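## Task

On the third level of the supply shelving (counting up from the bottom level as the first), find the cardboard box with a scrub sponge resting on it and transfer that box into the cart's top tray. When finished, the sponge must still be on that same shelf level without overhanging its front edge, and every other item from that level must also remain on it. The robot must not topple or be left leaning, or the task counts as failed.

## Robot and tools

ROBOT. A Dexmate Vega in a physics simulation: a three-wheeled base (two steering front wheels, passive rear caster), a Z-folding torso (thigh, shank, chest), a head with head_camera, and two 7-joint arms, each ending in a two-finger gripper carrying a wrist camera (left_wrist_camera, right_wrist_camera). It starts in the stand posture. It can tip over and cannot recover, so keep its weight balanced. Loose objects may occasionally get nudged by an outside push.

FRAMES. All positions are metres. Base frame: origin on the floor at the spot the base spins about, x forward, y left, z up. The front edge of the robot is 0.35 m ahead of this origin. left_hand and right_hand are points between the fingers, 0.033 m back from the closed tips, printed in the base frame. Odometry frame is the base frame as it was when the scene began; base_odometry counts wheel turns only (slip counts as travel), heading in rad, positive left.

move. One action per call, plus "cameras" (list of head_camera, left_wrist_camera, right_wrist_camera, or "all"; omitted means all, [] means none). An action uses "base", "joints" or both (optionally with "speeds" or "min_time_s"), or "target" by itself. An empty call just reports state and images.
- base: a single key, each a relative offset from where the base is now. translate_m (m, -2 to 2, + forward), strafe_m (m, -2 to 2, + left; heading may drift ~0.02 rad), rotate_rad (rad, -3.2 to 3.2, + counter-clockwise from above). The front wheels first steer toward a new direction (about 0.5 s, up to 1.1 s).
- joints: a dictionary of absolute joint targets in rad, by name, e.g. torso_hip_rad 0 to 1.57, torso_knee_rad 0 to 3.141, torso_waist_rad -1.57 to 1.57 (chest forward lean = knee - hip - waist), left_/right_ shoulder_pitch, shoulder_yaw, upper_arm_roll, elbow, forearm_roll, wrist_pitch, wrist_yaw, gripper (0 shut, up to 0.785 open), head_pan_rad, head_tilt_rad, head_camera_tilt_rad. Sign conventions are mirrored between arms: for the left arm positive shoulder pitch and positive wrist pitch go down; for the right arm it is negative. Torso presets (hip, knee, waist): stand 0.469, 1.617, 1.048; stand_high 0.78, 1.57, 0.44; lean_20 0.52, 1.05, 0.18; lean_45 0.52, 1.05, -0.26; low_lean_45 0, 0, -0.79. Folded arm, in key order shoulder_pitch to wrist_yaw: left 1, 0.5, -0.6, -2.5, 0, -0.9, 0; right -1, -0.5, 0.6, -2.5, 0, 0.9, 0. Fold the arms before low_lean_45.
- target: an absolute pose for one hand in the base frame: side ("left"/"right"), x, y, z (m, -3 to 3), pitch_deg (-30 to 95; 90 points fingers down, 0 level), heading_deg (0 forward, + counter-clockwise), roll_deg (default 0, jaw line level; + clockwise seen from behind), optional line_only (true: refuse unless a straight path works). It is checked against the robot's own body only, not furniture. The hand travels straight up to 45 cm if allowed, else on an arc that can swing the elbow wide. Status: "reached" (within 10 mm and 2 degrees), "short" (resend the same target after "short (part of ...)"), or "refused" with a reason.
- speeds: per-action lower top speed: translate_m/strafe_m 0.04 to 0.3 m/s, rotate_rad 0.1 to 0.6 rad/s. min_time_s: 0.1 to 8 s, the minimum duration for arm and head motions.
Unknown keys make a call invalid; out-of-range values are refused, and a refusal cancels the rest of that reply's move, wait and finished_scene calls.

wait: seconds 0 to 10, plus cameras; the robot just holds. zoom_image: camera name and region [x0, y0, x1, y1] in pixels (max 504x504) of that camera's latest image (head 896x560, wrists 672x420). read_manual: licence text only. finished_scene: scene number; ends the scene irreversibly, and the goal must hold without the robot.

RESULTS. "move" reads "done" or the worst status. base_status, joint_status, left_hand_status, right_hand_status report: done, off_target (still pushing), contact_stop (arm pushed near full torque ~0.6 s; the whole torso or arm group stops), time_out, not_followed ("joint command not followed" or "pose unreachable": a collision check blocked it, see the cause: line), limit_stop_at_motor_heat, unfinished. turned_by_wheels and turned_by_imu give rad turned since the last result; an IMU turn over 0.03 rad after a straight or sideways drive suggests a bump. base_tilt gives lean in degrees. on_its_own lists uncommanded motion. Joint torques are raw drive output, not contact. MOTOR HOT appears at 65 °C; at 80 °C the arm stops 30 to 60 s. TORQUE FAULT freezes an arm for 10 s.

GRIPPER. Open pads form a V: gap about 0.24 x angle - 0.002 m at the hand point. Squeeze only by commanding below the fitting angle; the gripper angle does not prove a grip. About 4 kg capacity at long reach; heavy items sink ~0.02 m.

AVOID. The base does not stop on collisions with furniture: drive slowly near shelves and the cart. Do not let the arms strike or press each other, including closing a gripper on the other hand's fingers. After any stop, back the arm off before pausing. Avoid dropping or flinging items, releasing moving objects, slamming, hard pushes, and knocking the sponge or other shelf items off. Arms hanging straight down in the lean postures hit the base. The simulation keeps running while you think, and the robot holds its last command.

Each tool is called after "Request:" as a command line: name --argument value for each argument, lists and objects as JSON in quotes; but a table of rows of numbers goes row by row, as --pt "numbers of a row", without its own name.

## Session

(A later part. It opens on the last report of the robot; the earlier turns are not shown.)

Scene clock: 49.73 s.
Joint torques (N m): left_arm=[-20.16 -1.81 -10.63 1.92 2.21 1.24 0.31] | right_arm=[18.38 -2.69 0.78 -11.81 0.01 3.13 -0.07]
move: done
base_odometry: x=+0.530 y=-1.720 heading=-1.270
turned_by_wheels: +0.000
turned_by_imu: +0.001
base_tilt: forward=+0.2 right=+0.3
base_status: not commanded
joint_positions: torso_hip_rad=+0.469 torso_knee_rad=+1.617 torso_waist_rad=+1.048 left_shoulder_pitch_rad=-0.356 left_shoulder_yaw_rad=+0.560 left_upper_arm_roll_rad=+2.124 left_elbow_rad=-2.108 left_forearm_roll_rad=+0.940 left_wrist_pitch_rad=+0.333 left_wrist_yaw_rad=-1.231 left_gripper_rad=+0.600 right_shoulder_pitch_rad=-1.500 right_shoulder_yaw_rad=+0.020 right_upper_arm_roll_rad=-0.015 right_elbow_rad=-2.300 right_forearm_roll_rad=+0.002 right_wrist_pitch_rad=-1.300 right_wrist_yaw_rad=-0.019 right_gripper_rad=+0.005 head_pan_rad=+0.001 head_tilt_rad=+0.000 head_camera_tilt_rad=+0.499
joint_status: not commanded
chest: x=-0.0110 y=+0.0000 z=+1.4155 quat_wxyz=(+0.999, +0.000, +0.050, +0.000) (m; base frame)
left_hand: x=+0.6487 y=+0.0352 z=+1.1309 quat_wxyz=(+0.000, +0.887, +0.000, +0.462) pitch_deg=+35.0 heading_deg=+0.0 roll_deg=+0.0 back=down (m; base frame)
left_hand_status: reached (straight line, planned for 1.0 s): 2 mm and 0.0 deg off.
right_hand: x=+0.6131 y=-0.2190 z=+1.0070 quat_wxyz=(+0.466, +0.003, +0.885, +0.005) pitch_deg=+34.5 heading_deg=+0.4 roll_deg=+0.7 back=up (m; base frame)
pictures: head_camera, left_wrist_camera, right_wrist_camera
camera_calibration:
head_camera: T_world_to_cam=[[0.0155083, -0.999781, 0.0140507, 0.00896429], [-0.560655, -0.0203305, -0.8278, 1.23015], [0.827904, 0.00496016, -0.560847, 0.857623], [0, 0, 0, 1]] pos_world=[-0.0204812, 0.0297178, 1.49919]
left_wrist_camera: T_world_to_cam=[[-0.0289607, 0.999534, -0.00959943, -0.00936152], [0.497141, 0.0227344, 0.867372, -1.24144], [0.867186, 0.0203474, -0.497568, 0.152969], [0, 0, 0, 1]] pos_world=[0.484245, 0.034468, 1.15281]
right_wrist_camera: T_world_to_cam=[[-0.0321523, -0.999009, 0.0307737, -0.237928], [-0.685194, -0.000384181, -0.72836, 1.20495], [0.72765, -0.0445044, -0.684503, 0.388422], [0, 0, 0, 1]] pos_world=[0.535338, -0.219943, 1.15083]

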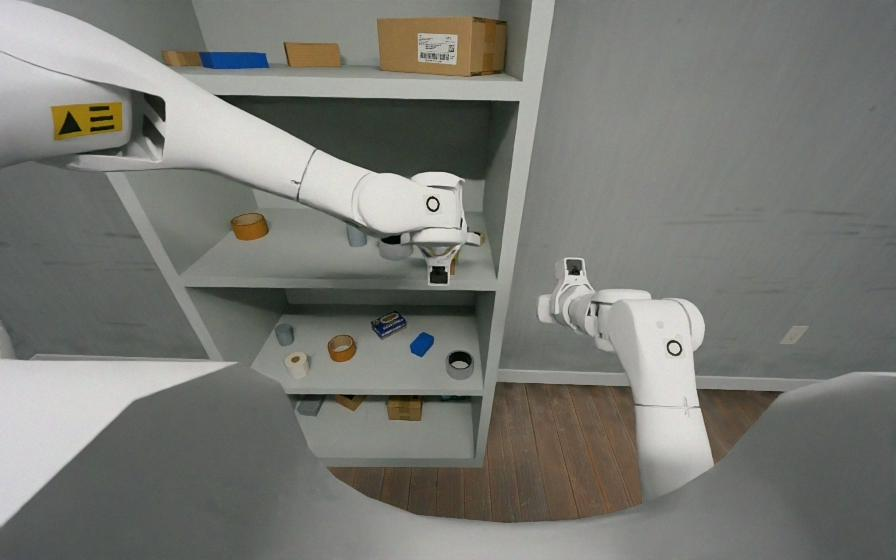

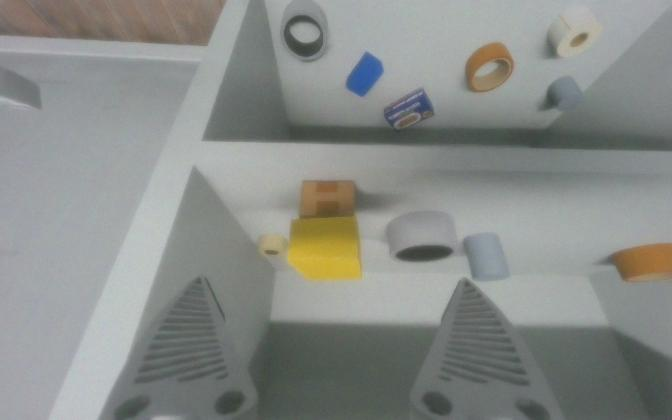

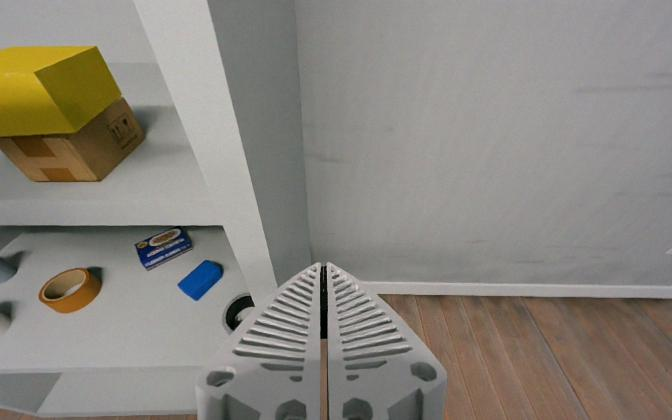

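Request:
move --target '{"side":"left","x":0.715,"y":0.028,"z":1.08,"pitch_deg":35,"heading_deg":0,"roll_deg":180,"line_only":true}'

Scene clock: 53.23 s.
Joint torques (N m): left_arm=[-21.9 -0.96 -10.4 2.6 1.66 1.83 0.14] | right_arm=[17.69 0.2 1.63 -12.03 0.09 2.9 0.21]
move: done
base_odometry: x=+0.530 y=-1.720 heading=-1.270
turned_by_wheels: +0.000
turned_by_imu: +0.001
base_tilt: forward=+0.2 right=+0.3
base_status: not commanded
joint_positions: torso_hip_rad=+0.469 torso_knee_rad=+1.617 torso_waist_rad=+1.048 left_shoulder_pitch_rad=-0.237 left_shoulder_yaw_rad=+0.439 left_upper_arm_roll_rad=+2.128 left_elbow_rad=-1.781 left_forearm_roll_rad=+0.935 left_wrist_pitch_rad=+0.271 left_wrist_yaw_rad=-1.059 left_gripper_rad=+0.600 right_shoulder_pitch_rad=-1.500 right_shoulder_yaw_rad=+0.020 right_upper_arm_roll_rad=-0.015 right_elbow_rad=-2.300 right_forearm_roll_rad=+0.002 right_wrist_pitch_rad=-1.300 right_wrist_yaw_rad=-0.019 right_gripper_rad=+0.005 head_pan_rad=+0.001 head_tilt_rad=+0.000 head_camera_tilt_rad=+0.499
joint_status: not commanded
chest: x=-0.0110 y=+0.0000 z=+1.4155 quat_wxyz=(+0.999, +0.000, +0.050, +0.000) (m; base frame)
left_hand: x=+0.7139 y=+0.0282 z=+1.0807 quat_wxyz=(+0.000, +0.887, +0.000, +0.462) pitch_deg=+35.0 heading_deg=+0.0 roll_deg=+0.0 back=down (m; base frame)
left_hand_status: reached (straight line, planned for 1.4 s): 1 mm and 0.0 deg off.
right_hand: x=+0.6131 y=-0.2190 z=+1.0070 quat_wxyz=(+0.466, +0.003, +0.885, +0.005) pitch_deg=+34.5 heading_deg=+0.4 roll_deg=+0.7 back=up (m; base frame)
pictures: head_camera, left_wrist_camera, right_wrist_camera
camera_calibration:
head_camera: T_world_to_cam=[[0.0155083, -0.999781, 0.0140507, 0.00896429], [-0.560655, -0.0203305, -0.8278, 1.23015], [0.827904, 0.00496016, -0.560847, 0.857623], [0, 0, 0, 1]] pos_world=[-0.0204812, 0.0297178, 1.49919]
left_wrist_camera: T_world_to_cam=[[-0.0288628, 0.999539, -0.00942773, -0.00110182], [0.497028, 0.022534, 0.867442, -1.23016], [0.867254, 0.020351, -0.497449, 0.0714258], [0, 0, 0, 1]] pos_world=[0.549446, 0.0273681, 1.10261]
right_wrist_camera: T_world_to_cam=[[-0.0321523, -0.999009, 0.0307737, -0.237928], [-0.685194, -0.000384181, -0.72836, 1.20495], [0.72765, -0.0445044, -0.684503, 0.388422], [0, 0, 0, 1]] pos_world=[0.535338, -0.219943, 1.15083]

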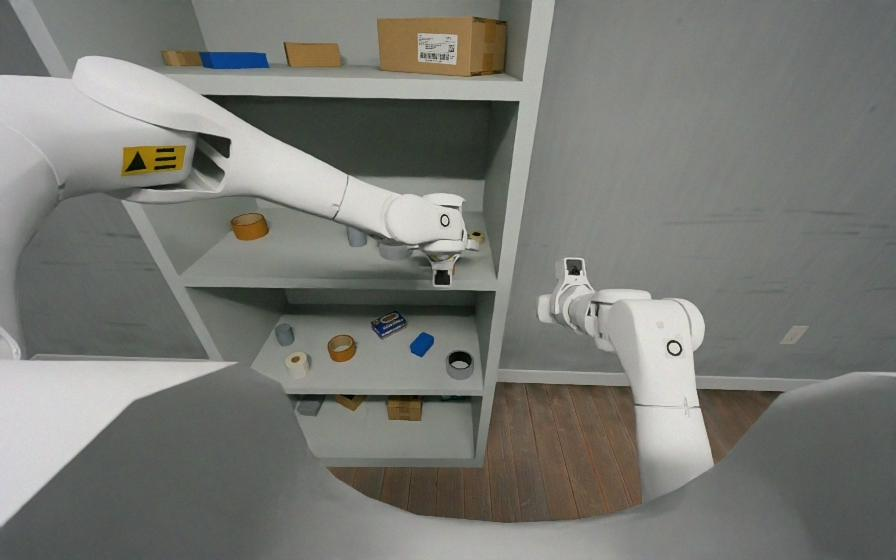

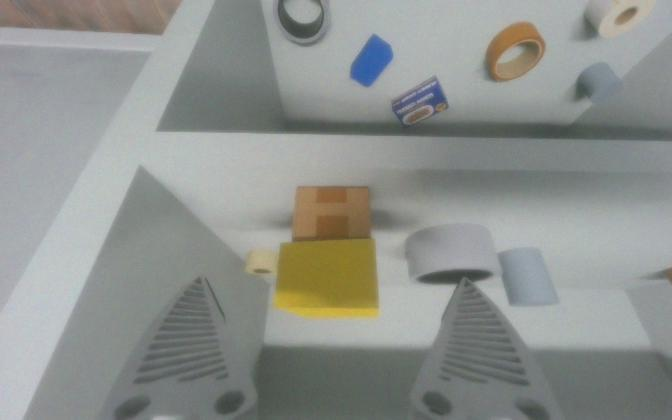

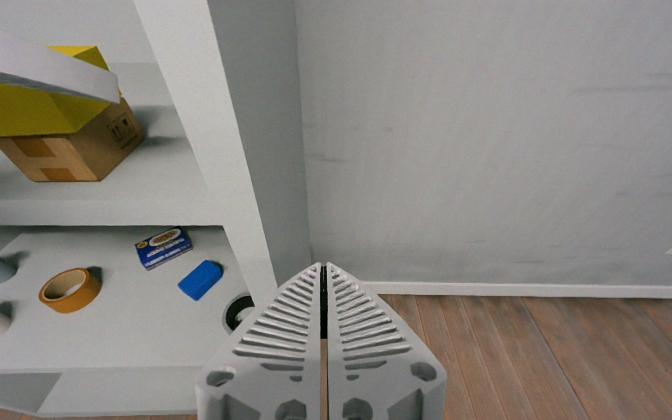

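Request:
move --target '{"side":"left","x":0.75,"y":0.024,"z":1.068,"pitch_deg":35,"heading_deg":0,"roll_deg":180,"line_only":true}'

Request:
move --joints '{"left_gripper_rad":0.3}'

Scene clock: 56.03 s.
Joint torques (N m): left_arm=[-21.9 -2.28 -14.72 3.56 1.53 1.81 0.16] | right_arm=[17.18 -0.04 -0.14 -11.04 -0.16 3.13 -0.05]
move: done
base_odometry: x=+0.530 y=-1.720 heading=-1.270
turned_by_wheels: +0.000
turned_by_imu: +0.001
base_tilt: forward=+0.2 right=+0.3
base_status: not commanded
joint_positions: torso_hip_rad=+0.469 torso_knee_rad=+1.617 torso_waist_rad=+1.048 left_shoulder_pitch_rad=-0.194 left_shoulder_yaw_rad=+0.369 left_upper_arm_roll_rad=+2.115 left_elbow_rad=-1.593 left_forearm_roll_rad=+0.911 left_wrist_pitch_rad=+0.209 left_wrist_yaw_rad=-0.969 left_gripper_rad=+0.600 right_shoulder_pitch_rad=-1.500 right_shoulder_yaw_rad=+0.020 right_upper_arm_roll_rad=-0.015 right_elbow_rad=-2.300 right_forearm_roll_rad=+0.002 right_wrist_pitch_rad=-1.300 right_wrist_yaw_rad=-0.019 right_gripper_rad=+0.005 head_pan_rad=+0.001 head_tilt_rad=+0.000 head_camera_tilt_rad=+0.499
joint_status: not commanded
chest: x=-0.0110 y=+0.0000 z=+1.4155 quat_wxyz=(+0.999, +0.000, +0.050, +0.000) (m; base frame)
left_hand: x=+0.7489 y=+0.0243 z=+1.0680 quat_wxyz=(+0.000, +0.887, +0.000, +0.462) pitch_deg=+35.0 heading_deg=+0.0 roll_deg=+0.0 back=down (m; base frame)
left_hand_status: reached (straight line, planned for 0.9 s): 1 mm and 0.0 deg off.
right_hand: x=+0.6131 y=-0.2190 z=+1.0070 quat_wxyz=(+0.466, +0.003, +0.885, +0.005) pitch_deg=+34.5 heading_deg=+0.4 roll_deg=+0.7 back=up (m; base frame)
pictures: head_camera, left_wrist_camera, right_wrist_camera
camera_calibration:
head_camera: T_world_to_cam=[[0.0155083, -0.999781, 0.0140507, 0.00896429], [-0.560655, -0.0203305, -0.8278, 1.23015], [0.827904, 0.00496016, -0.560847, 0.857623], [0, 0, 0, 1]] pos_world=[-0.0204812, 0.0297178, 1.49919]
left_wrist_camera: T_world_to_cam=[[-0.0288937, 0.999541, -0.00906764, 0.00321207], [0.49703, 0.022237, 0.867448, -1.23645], [0.867252, 0.0205569, -0.497445, 0.0348239], [0, 0, 0, 1]] pos_world=[0.584446, 0.0235685, 1.08991]
right_wrist_camera: T_world_to_cam=[[-0.0321523, -0.999009, 0.0307737, -0.237928], [-0.685194, -0.000384181, -0.72836, 1.20495], [0.72765, -0.0445044, -0.684503, 0.388422], [0, 0, 0, 1]] pos_world=[0.535338, -0.219943, 1.15083]

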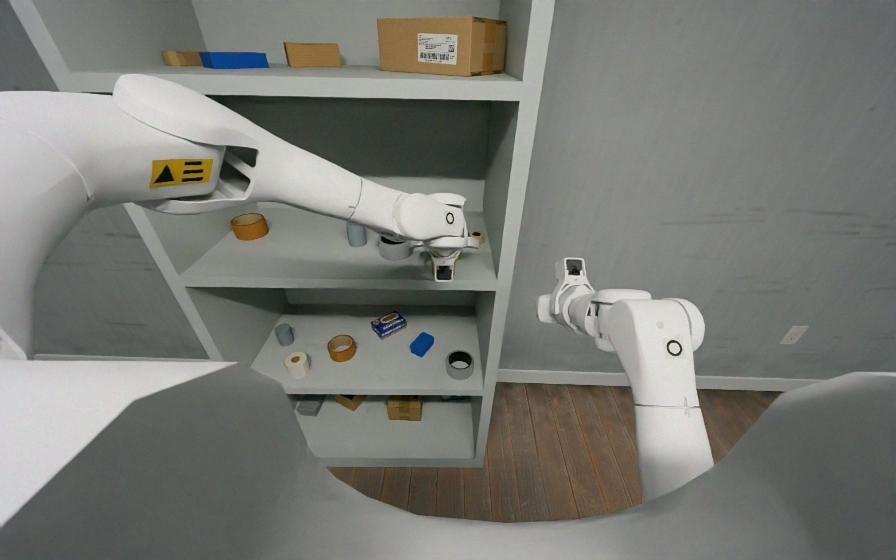

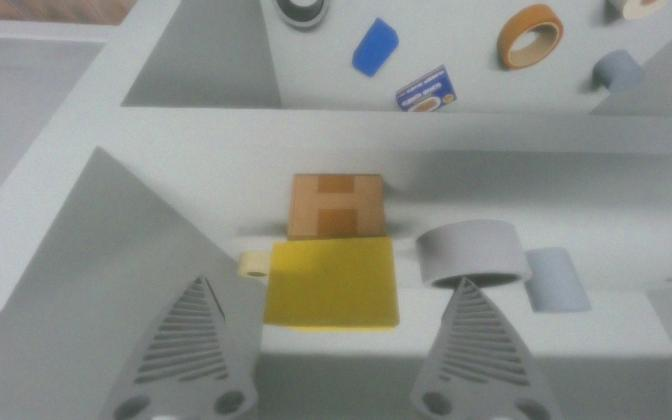

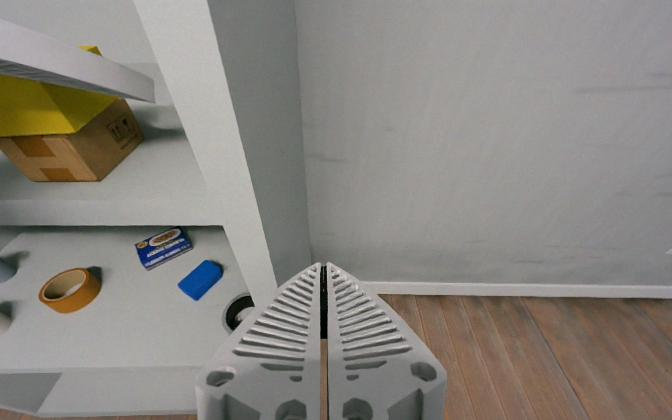

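Scene clock: 56.87 s.
Joint torques (N m): left_arm=[-22.34 -2.22 -14.74 2.87 1.7 2.03 0.11] | right_arm=[17.21 1.5 0.99 -10.98 0.06 2.25 -0.06]
move: done
base_odometry: x=+0.530 y=-1.720 heading=-1.270
turned_by_wheels: +0.000
turned_by_imu: +0.000
base_tilt: forward=+0.2 right=+0.3
base_status: not commanded
joint_positions: torso_hip_rad=+0.469 torso_knee_rad=+1.617 torso_waist_rad=+1.048 left_shoulder_pitch_rad=-0.193 left_shoulder_yaw_rad=+0.367 left_upper_arm_roll_rad=+2.115 left_elbow_rad=-1.589 left_forearm_roll_rad=+0.910 left_wrist_pitch_rad=+0.208 left_wrist_yaw_rad=-0.967 left_gripper_rad=+0.300 right_shoulder_pitch_rad=-1.500 right_shoulder_yaw_rad=+0.020 right_upper_arm_roll_rad=-0.015 right_elbow_rad=-2.300 right_forearm_roll_rad=+0.002 right_wrist_pitch_rad=-1.300 right_wrist_yaw_rad=-0.019 right_gripper_rad=+0.005 head_pan_rad=+0.001 head_tilt_rad=+0.000 head_camera_tilt_rad=+0.499
joint_status: all done
chest: x=-0.0110 y=+0.0000 z=+1.4155 quat_wxyz=(+0.999, +0.000, +0.050, +0.000) (m; base frame)
left_hand: x=+0.7497 y=+0.0242 z=+1.0678 quat_wxyz=(+0.000, +0.887, +0.000, +0.462) pitch_deg=+35.0 heading_deg=+0.0 roll_deg=+0.0 back=down (m; base frame)
right_hand: x=+0.6131 y=-0.2190 z=+1.0070 quat_wxyz=(+0.466, +0.003, +0.885, +0.005) pitch_deg=+34.5 heading_deg=+0.4 roll_deg=+0.7 back=up (m; base frame)
pictures: head_camera, left_wrist_camera, right_wrist_camera
camera_calibration:
head_camera: T_world_to_cam=[[0.0155083, -0.999781, 0.0140507, 0.00896429], [-0.560655, -0.0203305, -0.8278, 1.23015], [0.827904, 0.00496016, -0.560847, 0.857623], [0, 0, 0, 1]] pos_world=[-0.0204812, 0.0297178, 1.49919]
left_wrist_camera: T_world_to_cam=[[-0.0288565, 0.999541, -0.00920067, 0.00345668], [0.497148, 0.0223367, 0.867378, -1.23667], [0.867186, 0.0204554, -0.497564, 0.0342039], [0, 0, 0, 1]] pos_world=[0.585245, 0.0234683, 1.08971]
right_wrist_camera: T_world_to_cam=[[-0.0321523, -0.999009, 0.0307737, -0.237928], [-0.685194, -0.000384181, -0.72836, 1.20495], [0.72765, -0.0445044, -0.684503, 0.388422], [0, 0, 0, 1]] pos_world=[0.535338, -0.219943, 1.15083]

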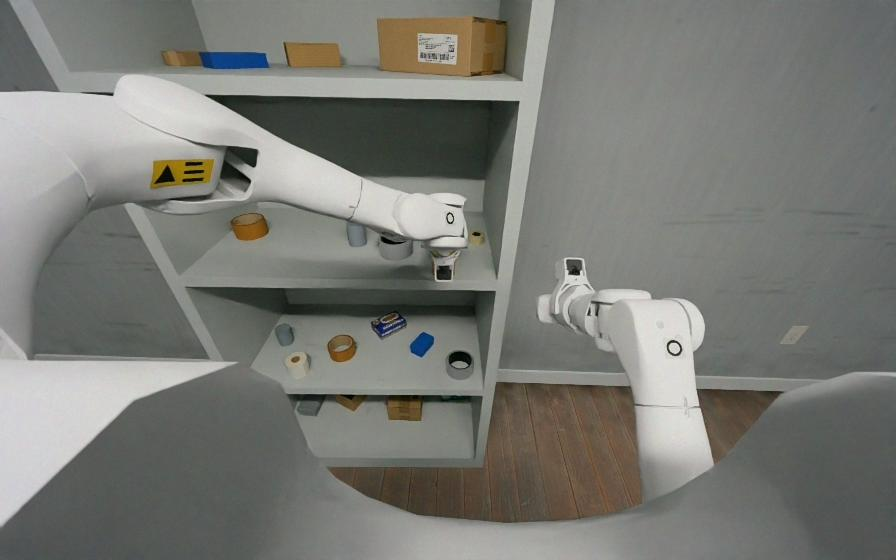

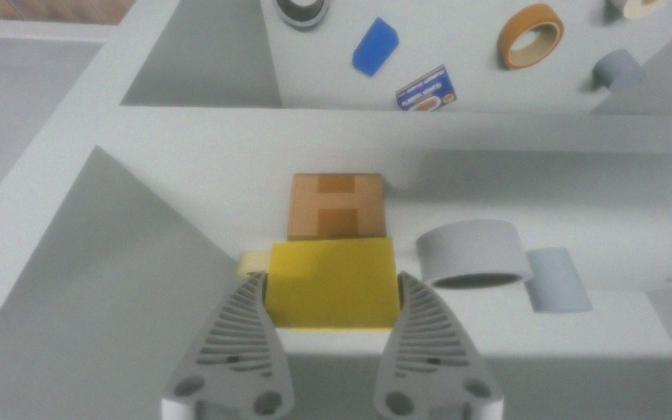

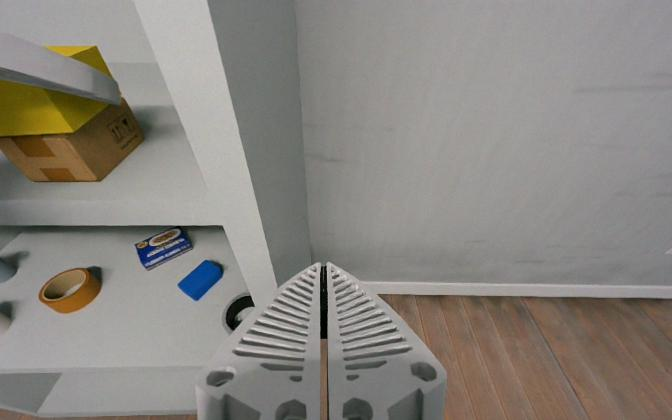

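Request:
move --joints '{"left_gripper_rad":0.19}' --cameras '[]'

Request:
move --target '{"side":"left","x":0.75,"y":0.024,"z":1.11,"pitch_deg":35,"heading_deg":0,"roll_deg":180,"line_only":true}'

Request:
move --target '{"side":"left","x":0.75,"y":0.22,"z":1.11,"pitch_deg":35,"heading_deg":0,"roll_deg":180,"line_only":true}'

Scene clock: 58.40 s.
Joint torques (N m): left_arm=[-22.31 -2.71 -14.61 2.93 1.57 2.06 0.31] | right_arm=[17.77 0.43 0.4 -12.05 -0.21 2.15 0.02]
move: done
base_odometry: x=+0.530 y=-1.720 heading=-1.270
turned_by_wheels: +0.000
turned_by_imu: +0.000
base_tilt: forward=+0.2 right=+0.4
base_status: not commanded
joint_positions: torso_hip_rad=+0.469 torso_knee_rad=+1.617 torso_waist_rad=+1.048 left_shoulder_pitch_rad=-0.193 left_shoulder_yaw_rad=+0.367 left_upper_arm_roll_rad=+2.115 left_elbow_rad=-1.588 left_forearm_roll_rad=+0.910 left_wrist_pitch_rad=+0.208 left_wrist_yaw_rad=-0.966 left_gripper_rad=+0.190 right_shoulder_pitch_rad=-1.500 right_shoulder_yaw_rad=+0.020 right_upper_arm_roll_rad=-0.015 right_elbow_rad=-2.300 right_forearm_roll_rad=+0.002 right_wrist_pitch_rad=-1.300 right_wrist_yaw_rad=-0.019 right_gripper_rad=+0.005 head_pan_rad=+0.001 head_tilt_rad=+0.000 head_camera_tilt_rad=+0.499
joint_status: all done
chest: x=-0.0110 y=+0.0000 z=+1.4155 quat_wxyz=(+0.999, +0.000, +0.050, +0.000) (m; base frame)
left_hand: x=+0.7498 y=+0.0242 z=+1.0677 quat_wxyz=(+0.000, +0.887, +0.000, +0.462) pitch_deg=+35.0 heading_deg=+0.0 roll_deg=+0.0 back=down (m; base frame)
right_hand: x=+0.6131 y=-0.2190 z=+1.0070 quat_wxyz=(+0.466, +0.003, +0.885, +0.005) pitch_deg=+34.5 heading_deg=+0.4 roll_deg=+0.7 back=up (m; base frame)
pictures: none
No camera images: "cameras" was empty.

Scene clock: 60.03 s.
Joint torques (N m): left_arm=[-29.24 4.07 -14.96 1.12 1.52 2.14 -0.11] | right_arm=[17.75 -0.2 -0.04 -12.33 -0.05 2.76 -0.18]
move: done
base_odometry: x=+0.530 y=-1.720 heading=-1.270
turned_by_wheels: +0.000
turned_by_imu: +0.000
base_tilt: forward=+0.2 right=+0.4
base_status: not commanded
joint_positions: torso_hip_rad=+0.469 torso_knee_rad=+1.617 torso_waist_rad=+1.048 left_shoulder_pitch_rad=-0.263 left_shoulder_yaw_rad=+0.395 left_upper_arm_roll_rad=+2.087 left_elbow_rad=-1.635 left_forearm_roll_rad=+0.871 left_wrist_pitch_rad=+0.160 left_wrist_yaw_rad=-0.992 left_gripper_rad=+0.190 right_shoulder_pitch_rad=-1.500 right_shoulder_yaw_rad=+0.020 right_upper_arm_roll_rad=-0.015 right_elbow_rad=-2.300 right_forearm_roll_rad=+0.002 right_wrist_pitch_rad=-1.300 right_wrist_yaw_rad=-0.019 right_gripper_rad=+0.005 head_pan_rad=+0.001 head_tilt_rad=+0.000 head_camera_tilt_rad=+0.499
joint_status: not commanded
chest: x=-0.0110 y=+0.0000 z=+1.4155 quat_wxyz=(+0.999, +0.000, +0.050, +0.000) (m; base frame)
left_hand: x=+0.7499 y=+0.0241 z=+1.1063 quat_wxyz=(+0.000, +0.887, +0.000, +0.461) pitch_deg=+35.0 heading_deg=+0.0 roll_deg=+0.0 back=down (m; base frame)
left_hand_status: reached (straight line, planned for 0.6 s): 4 mm and 0.0 deg off.
right_hand: x=+0.6131 y=-0.2190 z=+1.0070 quat_wxyz=(+0.466, +0.003, +0.885, +0.005) pitch_deg=+34.5 heading_deg=+0.4 roll_deg=+0.7 back=up (m; base frame)
pictures: head_camera, left_wrist_camera, right_wrist_camera
camera_calibration:
head_camera: T_world_to_cam=[[0.0155083, -0.999781, 0.0140507, 0.00896429], [-0.560655, -0.0203305, -0.8278, 1.23015], [0.827904, 0.00496016, -0.560847, 0.857623], [0, 0, 0, 1]] pos_world=[-0.0204812, 0.0297178, 1.49919]
left_wrist_camera: T_world_to_cam=[[-0.0288576, 0.999541, -0.00919264, 0.00390911], [0.497342, 0.0223348, 0.867267, -1.27023], [0.867075, 0.0204554, -0.497758, 0.0535223], [0, 0, 0, 1]] pos_world=[0.585445, 0.0233683, 1.12831]
right_wrist_camera: T_world_to_cam=[[-0.0321523, -0.999009, 0.0307737, -0.237928], [-0.685194, -0.000384181, -0.72836, 1.20495], [0.72765, -0.0445044, -0.684503, 0.388422], [0, 0, 0, 1]] pos_world=[0.535338, -0.219943, 1.15083]

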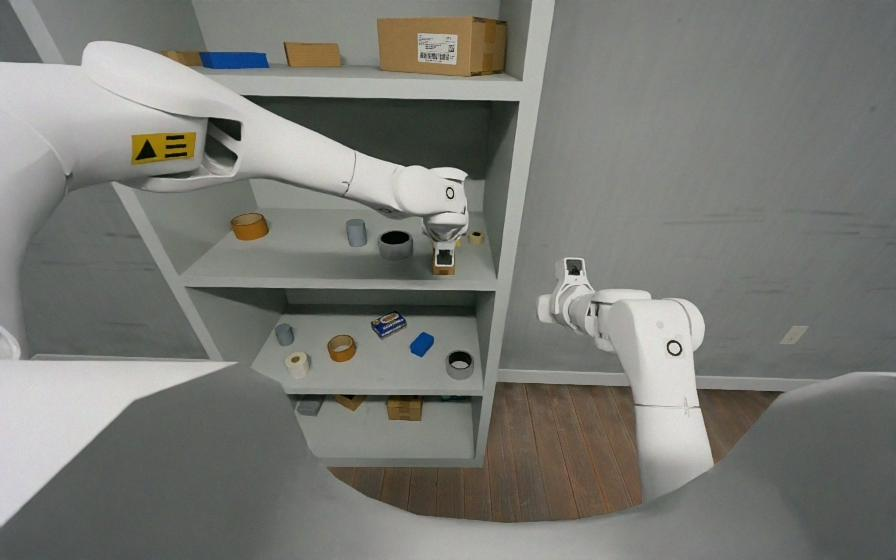

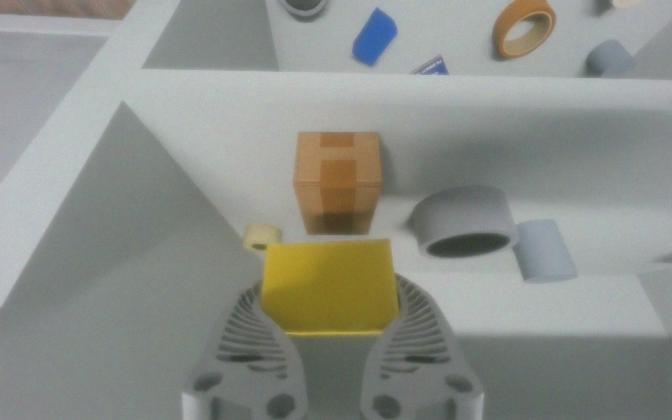

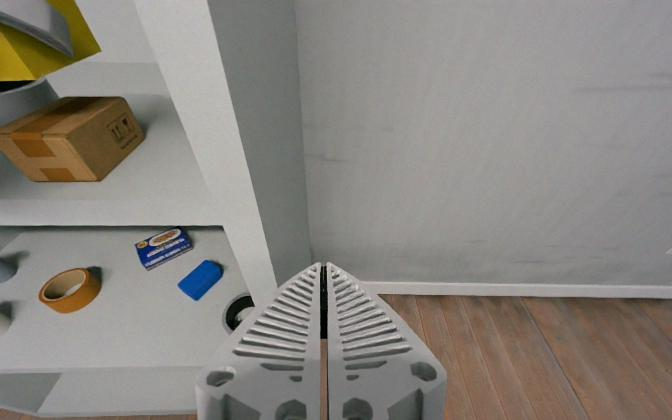

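Scene clock: 63.47 s.
Joint torques (N m): left_arm=[-27.19 1.48 -11.51 0.79 1.44 2.18 0.24] | right_arm=[16.27 -0.75 0.67 -12 -0.02 3.03 -0.15]
move: done
base_odometry: x=+0.530 y=-1.720 heading=-1.270
turned_by_wheels: +0.000
turned_by_imu: +0.001
base_tilt: forward=+0.2 right=+0.3
base_status: not commanded
joint_positions: torso_hip_rad=+0.469 torso_knee_rad=+1.617 torso_waist_rad=+1.048 left_shoulder_pitch_rad=-0.414 left_shoulder_yaw_rad=+0.889 left_upper_arm_roll_rad=+2.270 left_elbow_rad=-1.831 left_forearm_roll_rad=+1.037 left_wrist_pitch_rad=+0.045 left_wrist_yaw_rad=-0.730 left_gripper_rad=+0.190 right_shoulder_pitch_rad=-1.500 right_shoulder_yaw_rad=+0.020 right_upper_arm_roll_rad=-0.015 right_elbow_rad=-2.300 right_forearm_roll_rad=+0.002 right_wrist_pitch_rad=-1.300 right_wrist_yaw_rad=-0.019 right_gripper_rad=+0.005 head_pan_rad=+0.001 head_tilt_rad=+0.000 head_camera_tilt_rad=+0.499
joint_status: not commanded
chest: x=-0.0110 y=+0.0000 z=+1.4155 quat_wxyz=(+0.999, +0.000, +0.050, +0.000) (m; base frame)
left_hand: x=+0.7502 y=+0.2179 z=+1.1097 quat_wxyz=(+0.000, +0.887, +0.000, +0.462) pitch_deg=+35.0 heading_deg=+0.0 roll_deg=+0.0 back=down (m; base frame)
left_hand_status: reached (straight line, planned for 1.9 s): 2 mm and 0.0 deg off.
right_hand: x=+0.6131 y=-0.2190 z=+1.0070 quat_wxyz=(+0.466, +0.003, +0.885, +0.005) pitch_deg=+34.5 heading_deg=+0.4 roll_deg=+0.7 back=up (m; base frame)
pictures: head_camera, left_wrist_camera, right_wrist_camera
camera_calibration:
head_camera: T_world_to_cam=[[0.0155083, -0.999781, 0.0140507, 0.00896429], [-0.560655, -0.0203305, -0.8278, 1.23015], [0.827904, 0.00496016, -0.560847, 0.857623], [0, 0, 0, 1]] pos_world=[-0.0204812, 0.0297178, 1.49919]
left_wrist_camera: T_world_to_cam=[[-0.0288456, 0.999544, -0.00898226, -0.190009], [0.496956, 0.0221371, 0.867493, -1.27756], [0.867296, 0.0205595, -0.497368, 0.0503468], [0, 0, 0, 1]] pos_world=[0.585746, 0.217169, 1.13161]
right_wrist_camera: T_world_to_cam=[[-0.0321523, -0.999009, 0.0307737, -0.237928], [-0.685194, -0.000384181, -0.72836, 1.20495], [0.72765, -0.0445044, -0.684503, 0.388422], [0, 0, 0, 1]] pos_world=[0.535338, -0.219943, 1.15083]

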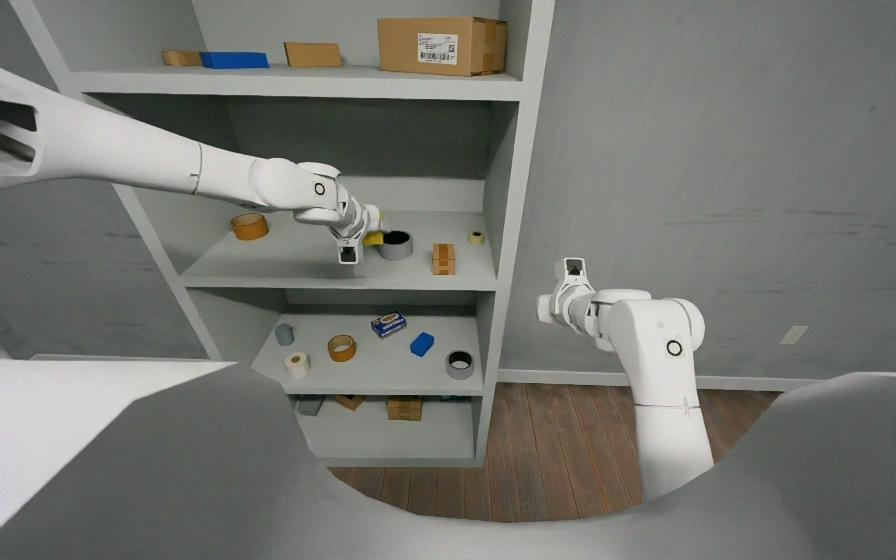

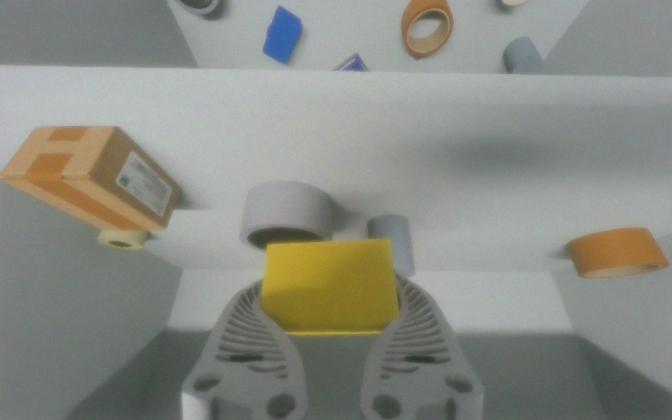

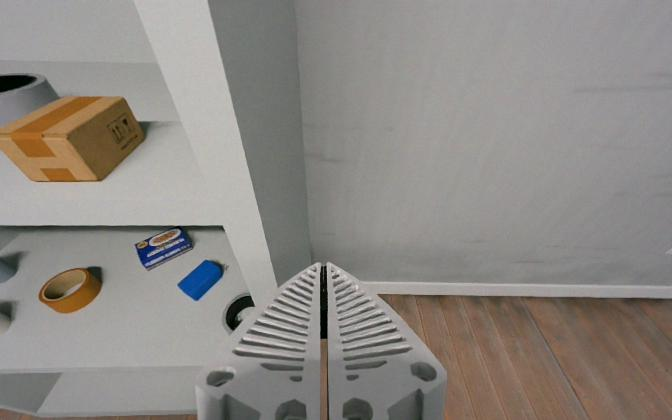

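Request:
move --target '{"side":"left","x":0.75,"y":0.27,"z":1.03,"pitch_deg":35,"heading_deg":0,"roll_deg":180,"line_only":true}'

Request:
zoom_image --camera "left_wrist_camera" --region '[180, 120, 520, 400]'

Scene clock: 65.90 s.
Joint torques (N m): left_arm=[-21.2 1.04 -10.52 2.99 1.47 3.17 0.11] | right_arm=[16.72 -0.65 1.06 -12.96 -0.09 3.27 -0.05]
move: done
base_odometry: x=+0.530 y=-1.720 heading=-1.270
turned_by_wheels: +0.000
turned_by_imu: +0.001
base_tilt: forward=+0.2 right=+0.3
base_status: not commanded
joint_positions: torso_hip_rad=+0.469 torso_knee_rad=+1.617 torso_waist_rad=+1.048 left_shoulder_pitch_rad=-0.277 left_shoulder_yaw_rad=+0.920 left_upper_arm_roll_rad=+2.331 left_elbow_rad=-1.719 left_forearm_roll_rad=+1.140 left_wrist_pitch_rad=+0.140 left_wrist_yaw_rad=-0.590 left_gripper_rad=+0.190 right_shoulder_pitch_rad=-1.500 right_shoulder_yaw_rad=+0.020 right_upper_arm_roll_rad=-0.015 right_elbow_rad=-2.300 right_forearm_roll_rad=+0.002 right_wrist_pitch_rad=-1.300 right_wrist_yaw_rad=-0.019 right_gripper_rad=+0.005 head_pan_rad=+0.001 head_tilt_rad=+0.000 head_camera_tilt_rad=+0.499
joint_status: not commanded
chest: x=-0.0110 y=+0.0000 z=+1.4155 quat_wxyz=(+0.999, +0.000, +0.050, +0.000) (m; base frame)
left_hand: x=+0.7501 y=+0.2680 z=+1.0327 quat_wxyz=(+0.000, +0.887, +0.000, +0.462) pitch_deg=+35.0 heading_deg=+0.0 roll_deg=+0.0 back=down (m; base frame)
left_hand_status: reached (straight line, planned for 0.8 s): 3 mm and 0.0 deg off.
right_hand: x=+0.6131 y=-0.2190 z=+1.0070 quat_wxyz=(+0.466, +0.003, +0.885, +0.005) pitch_deg=+34.5 heading_deg=+0.4 roll_deg=+0.7 back=up (m; base frame)
pictures: head_camera, left_wrist_camera, right_wrist_camera
camera_calibration:
head_camera: T_world_to_cam=[[0.0155083, -0.999781, 0.0140507, 0.00896429], [-0.560655, -0.0203305, -0.8278, 1.23015], [0.827904, 0.00496016, -0.560847, 0.857623], [0, 0, 0, 1]] pos_world=[-0.0204812, 0.0297178, 1.49919]
left_wrist_camera: T_world_to_cam=[[-0.0291526, 0.999525, -0.00994734, -0.239477], [0.497209, 0.0231335, 0.867323, -1.21205], [0.867141, 0.0203388, -0.497647, 0.011552], [0, 0, 0, 1]] pos_world=[0.585645, 0.267168, 1.05461]
right_wrist_camera: T_world_to_cam=[[-0.0321523, -0.999009, 0.0307737, -0.237928], [-0.685194, -0.000384181, -0.72836, 1.20495], [0.72765, -0.0445044, -0.684503, 0.388422], [0, 0, 0, 1]] pos_world=[0.535338, -0.219943, 1.15083]

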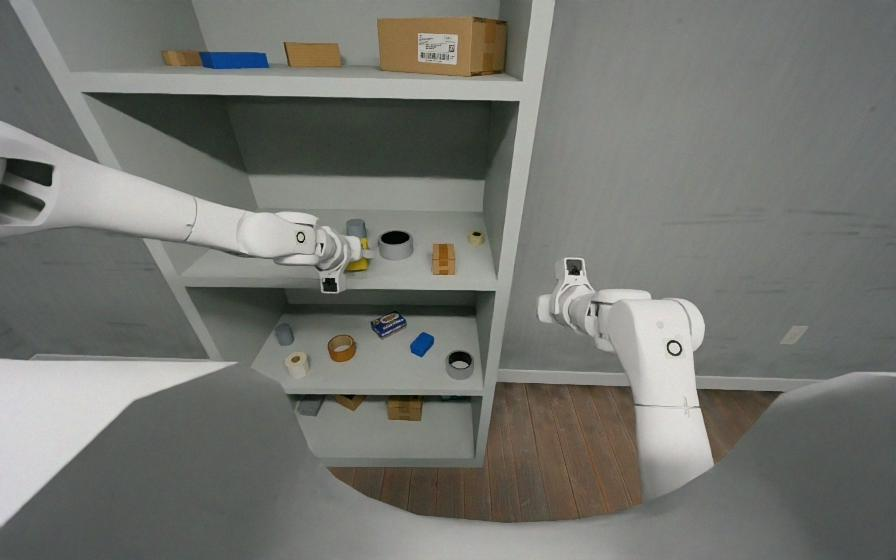

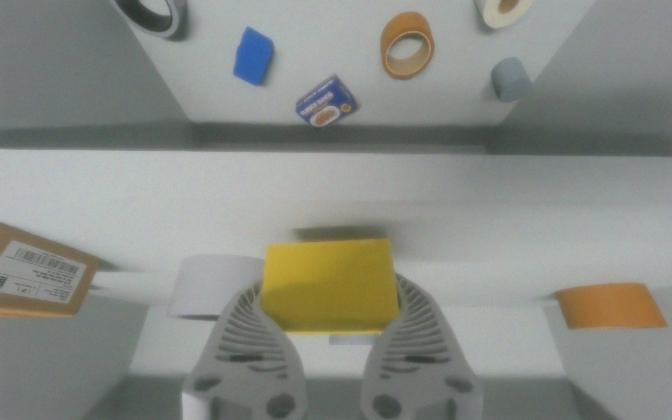

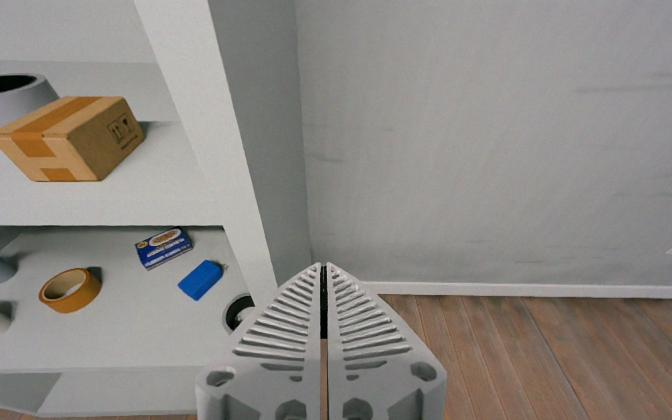

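Scaled by 1.482 from the camera's 672x420 image, which has a finer 960x600 frame.

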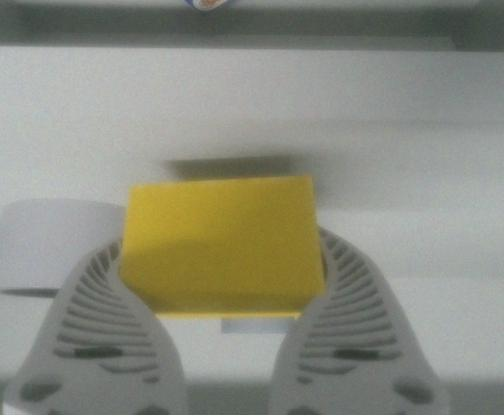

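Request:
move --target '{"side":"left","x":0.75,"y":0.27,"z":1.014,"pitch_deg":35,"heading_deg":0,"roll_deg":180,"line_only":true}' --cameras '["left_wrist_camera"]'

Request:
zoom_image --camera "left_wrist_camera" --region '[180, 120, 520, 400]'

Scene clock: 67.90 s.
Joint torques (N m): left_arm=[-18.83 -4.09 -9.75 3.09 0.9 2.48 0.3] | right_arm=[17.83 -0.29 1.29 -12.85 -0.01 3.44 -0.06]
move: done
base_odometry: x=+0.530 y=-1.720 heading=-1.270
turned_by_wheels: +0.000
turned_by_imu: +0.001
base_tilt: forward=+0.1 right=+0.4
base_status: not commanded
joint_positions: torso_hip_rad=+0.469 torso_knee_rad=+1.617 torso_waist_rad=+1.048 left_shoulder_pitch_rad=-0.239 left_shoulder_yaw_rad=+0.905 left_upper_arm_roll_rad=+2.334 left_elbow_rad=-1.689 left_forearm_roll_rad=+1.149 left_wrist_pitch_rad=+0.168 left_wrist_yaw_rad=-0.575 left_gripper_rad=+0.190 right_shoulder_pitch_rad=-1.500 right_shoulder_yaw_rad=+0.020 right_upper_arm_roll_rad=-0.015 right_elbow_rad=-2.300 right_forearm_roll_rad=+0.002 right_wrist_pitch_rad=-1.300 right_wrist_yaw_rad=-0.019 right_gripper_rad=+0.005 head_pan_rad=+0.001 head_tilt_rad=+0.000 head_camera_tilt_rad=+0.499
joint_status: not commanded
chest: x=-0.0110 y=+0.0000 z=+1.4155 quat_wxyz=(+0.999, +0.000, +0.050, +0.000) (m; base frame)
left_hand: x=+0.7499 y=+0.2699 z=+1.0161 quat_wxyz=(+0.000, +0.887, +0.000, +0.461) pitch_deg=+35.0 heading_deg=+0.0 roll_deg=+0.0 back=down (m; base frame)
left_hand_status: reached (straight line, planned for 0.4 s): 2 mm and 0.0 deg off.
right_hand: x=+0.6131 y=-0.2190 z=+1.0070 quat_wxyz=(+0.466, +0.003, +0.885, +0.005) pitch_deg=+34.5 heading_deg=+0.4 roll_deg=+0.7 back=up (m; base frame)
pictures: left_wrist_camera
camera_calibration:
left_wrist_camera: T_world_to_cam=[[-0.0289607, 0.999534, -0.0095966, -0.242125], [0.497217, 0.0227338, 0.867328, -1.19759], [0.867143, 0.0203469, -0.497644, 0.00346769], [0, 0, 0, 1]] pos_world=[0.585445, 0.269168, 1.03811]

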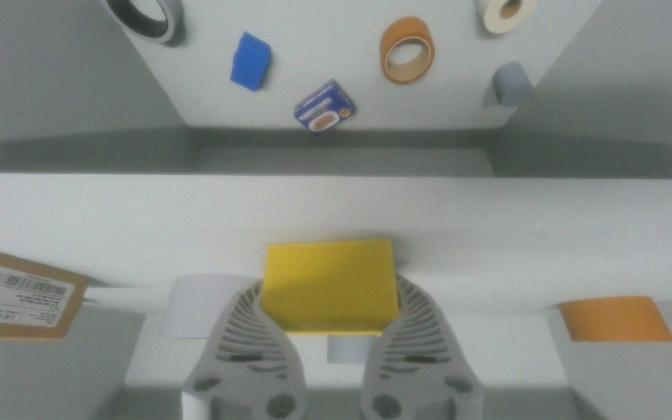

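Scaled by 1.482 from the camera's 672x420 image, which has a finer 960x600 frame.

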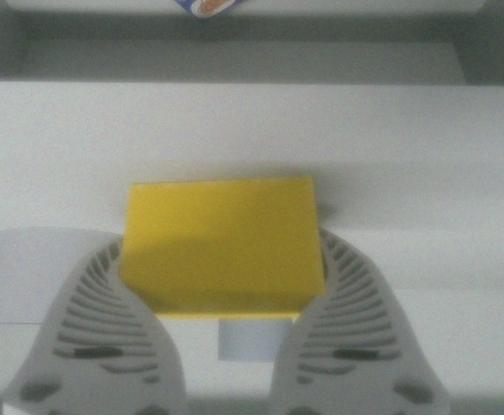

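Request:
move --joints '{"left_gripper_rad":0.35}' --cameras '[]'

Request:
move --target '{"side":"left","x":0.6,"y":0.27,"z":1.08,"pitch_deg":35,"heading_deg":0,"roll_deg":180,"line_only":true}'

Scene clock: 68.87 s.
Joint torques (N m): left_arm=[-16.49 -2.21 -7.56 3.71 0.42 1.51 -0.48] | right_arm=[16.81 -0.01 0.71 -11.84 -0.16 3.06 -0.02]
move: done
base_odometry: x=+0.530 y=-1.720 heading=-1.270
turned_by_wheels: +0.000
turned_by_imu: +0.000
base_tilt: forward=+0.1 right=+0.3
base_status: not commanded
joint_positions: torso_hip_rad=+0.469 torso_knee_rad=+1.617 torso_waist_rad=+1.048 left_shoulder_pitch_rad=-0.234 left_shoulder_yaw_rad=+0.903 left_upper_arm_roll_rad=+2.334 left_elbow_rad=-1.686 left_forearm_roll_rad=+1.150 left_wrist_pitch_rad=+0.172 left_wrist_yaw_rad=-0.574 left_gripper_rad=+0.350 right_shoulder_pitch_rad=-1.500 right_shoulder_yaw_rad=+0.020 right_upper_arm_roll_rad=-0.015 right_elbow_rad=-2.300 right_forearm_roll_rad=+0.002 right_wrist_pitch_rad=-1.300 right_wrist_yaw_rad=-0.019 right_gripper_rad=+0.005 head_pan_rad=+0.001 head_tilt_rad=+0.000 head_camera_tilt_rad=+0.499
joint_status: all done
chest: x=-0.0112 y=+0.0000 z=+1.4155 quat_wxyz=(+0.999, +0.000, +0.050, +0.000) (m; base frame)
left_hand: x=+0.7498 y=+0.2698 z=+1.0146 quat_wxyz=(+0.000, +0.887, +0.000, +0.462) pitch_deg=+35.0 heading_deg=+0.0 roll_deg=+0.0 back=down (m; base frame)
right_hand: x=+0.6130 y=-0.2190 z=+1.0071 quat_wxyz=(+0.466, +0.003, +0.885, +0.005) pitch_deg=+34.4 heading_deg=+0.4 roll_deg=+0.7 back=up (m; base frame)
pictures: none
No camera images: "cameras" was empty.

Scene clock: 72.83 s.
Joint torques (N m): left_arm=[-18.85 -1.68 -9.8 -2.37 1.75 2.2 0.03] | right_arm=[16.43 0.64 0.93 -12.71 0.14 3.6 -0.08]
move: done
base_odometry: x=+0.530 y=-1.720 heading=-1.270
turned_by_wheels: +0.000
turned_by_imu: +0.001
base_tilt: forward=+0.1 right=+0.3
base_status: not commanded
joint_positions: torso_hip_rad=+0.469 torso_knee_rad=+1.617 torso_waist_rad=+1.048 left_shoulder_pitch_rad=-0.566 left_shoulder_yaw_rad=+1.398 left_upper_arm_roll_rad=+2.564 left_elbow_rad=-2.341 left_forearm_roll_rad=+1.407 left_wrist_pitch_rad=+0.049 left_wrist_yaw_rad=-0.856 left_gripper_rad=+0.350 right_shoulder_pitch_rad=-1.500 right_shoulder_yaw_rad=+0.020 right_upper_arm_roll_rad=-0.015 right_elbow_rad=-2.300 right_forearm_roll_rad=+0.002 right_wrist_pitch_rad=-1.300 right_wrist_yaw_rad=-0.019 right_gripper_rad=+0.005 head_pan_rad=+0.001 head_tilt_rad=+0.000 head_camera_tilt_rad=+0.499
joint_status: not commanded
chest: x=-0.0111 y=+0.0000 z=+1.4155 quat_wxyz=(+0.999, +0.000, +0.050, +0.000) (m; base frame)
left_hand: x=+0.6011 y=+0.2704 z=+1.0787 quat_wxyz=(+0.000, +0.887, +0.000, +0.461) pitch_deg=+35.1 heading_deg=+0.0 roll_deg=+0.0 back=down (m; base frame)
left_hand_status: reached (straight line, planned for 2.4 s): 2 mm and 0.1 deg off.
right_hand: x=+0.6130 y=-0.2190 z=+1.0071 quat_wxyz=(+0.466, +0.003, +0.885, +0.005) pitch_deg=+34.4 heading_deg=+0.4 roll_deg=+0.7 back=up (m; base frame)
pictures: head_camera, left_wrist_camera, right_wrist_camera
camera_calibration:
head_camera: T_world_to_cam=[[0.0155061, -0.999781, 0.0140516, 0.00896609], [-0.560587, -0.0203295, -0.827846, 1.23011], [0.82795, 0.00495957, -0.560779, 0.857688], [0, 0, 0, 1]] pos_world=[-0.0206809, 0.0297178, 1.49919]
left_wrist_camera: T_world_to_cam=[[-0.0289908, 0.999539, -0.00898985, -0.246987], [0.497921, 0.022239, 0.866937, -1.17779], [0.866737, 0.0206569, -0.498337, 0.16446], [0, 0, 0, 1]] pos_world=[0.436744, 0.269669, 1.10081]
right_wrist_camera: T_world_to_cam=[[-0.032159, -0.999009, 0.0307712, -0.237928], [-0.68514, -0.000381028, -0.728411, 1.20498], [0.727701, -0.0445075, -0.684449, 0.388474], [0, 0, 0, 1]] pos_world=[0.535238, -0.219943, 1.15093]

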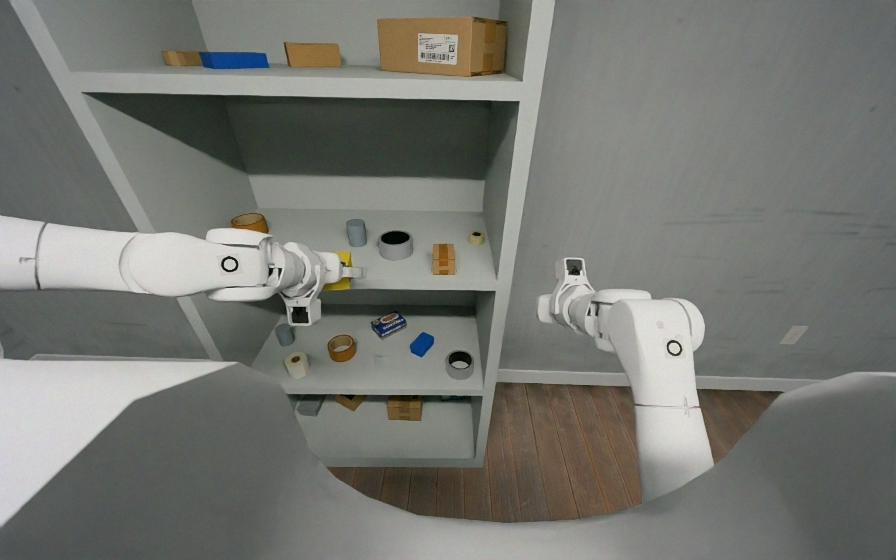

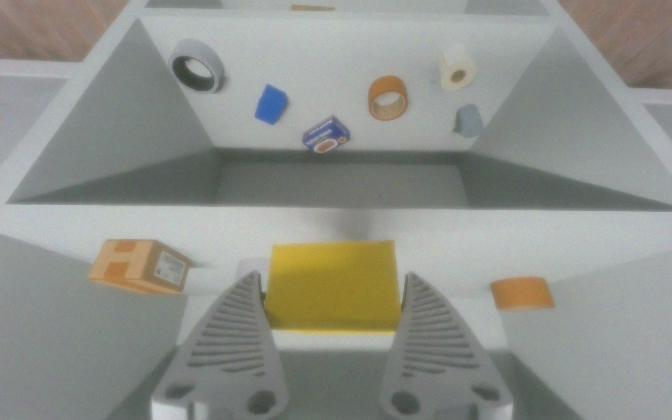

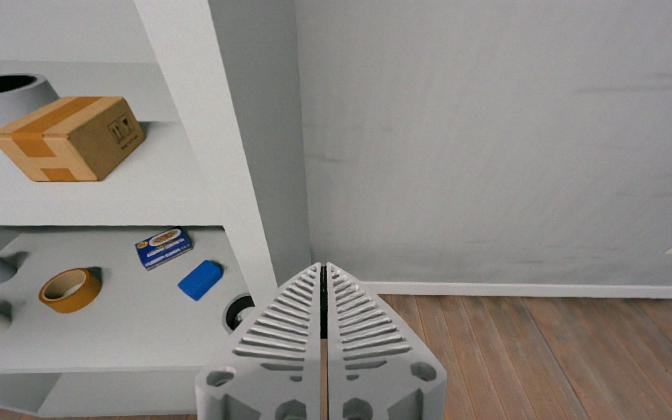

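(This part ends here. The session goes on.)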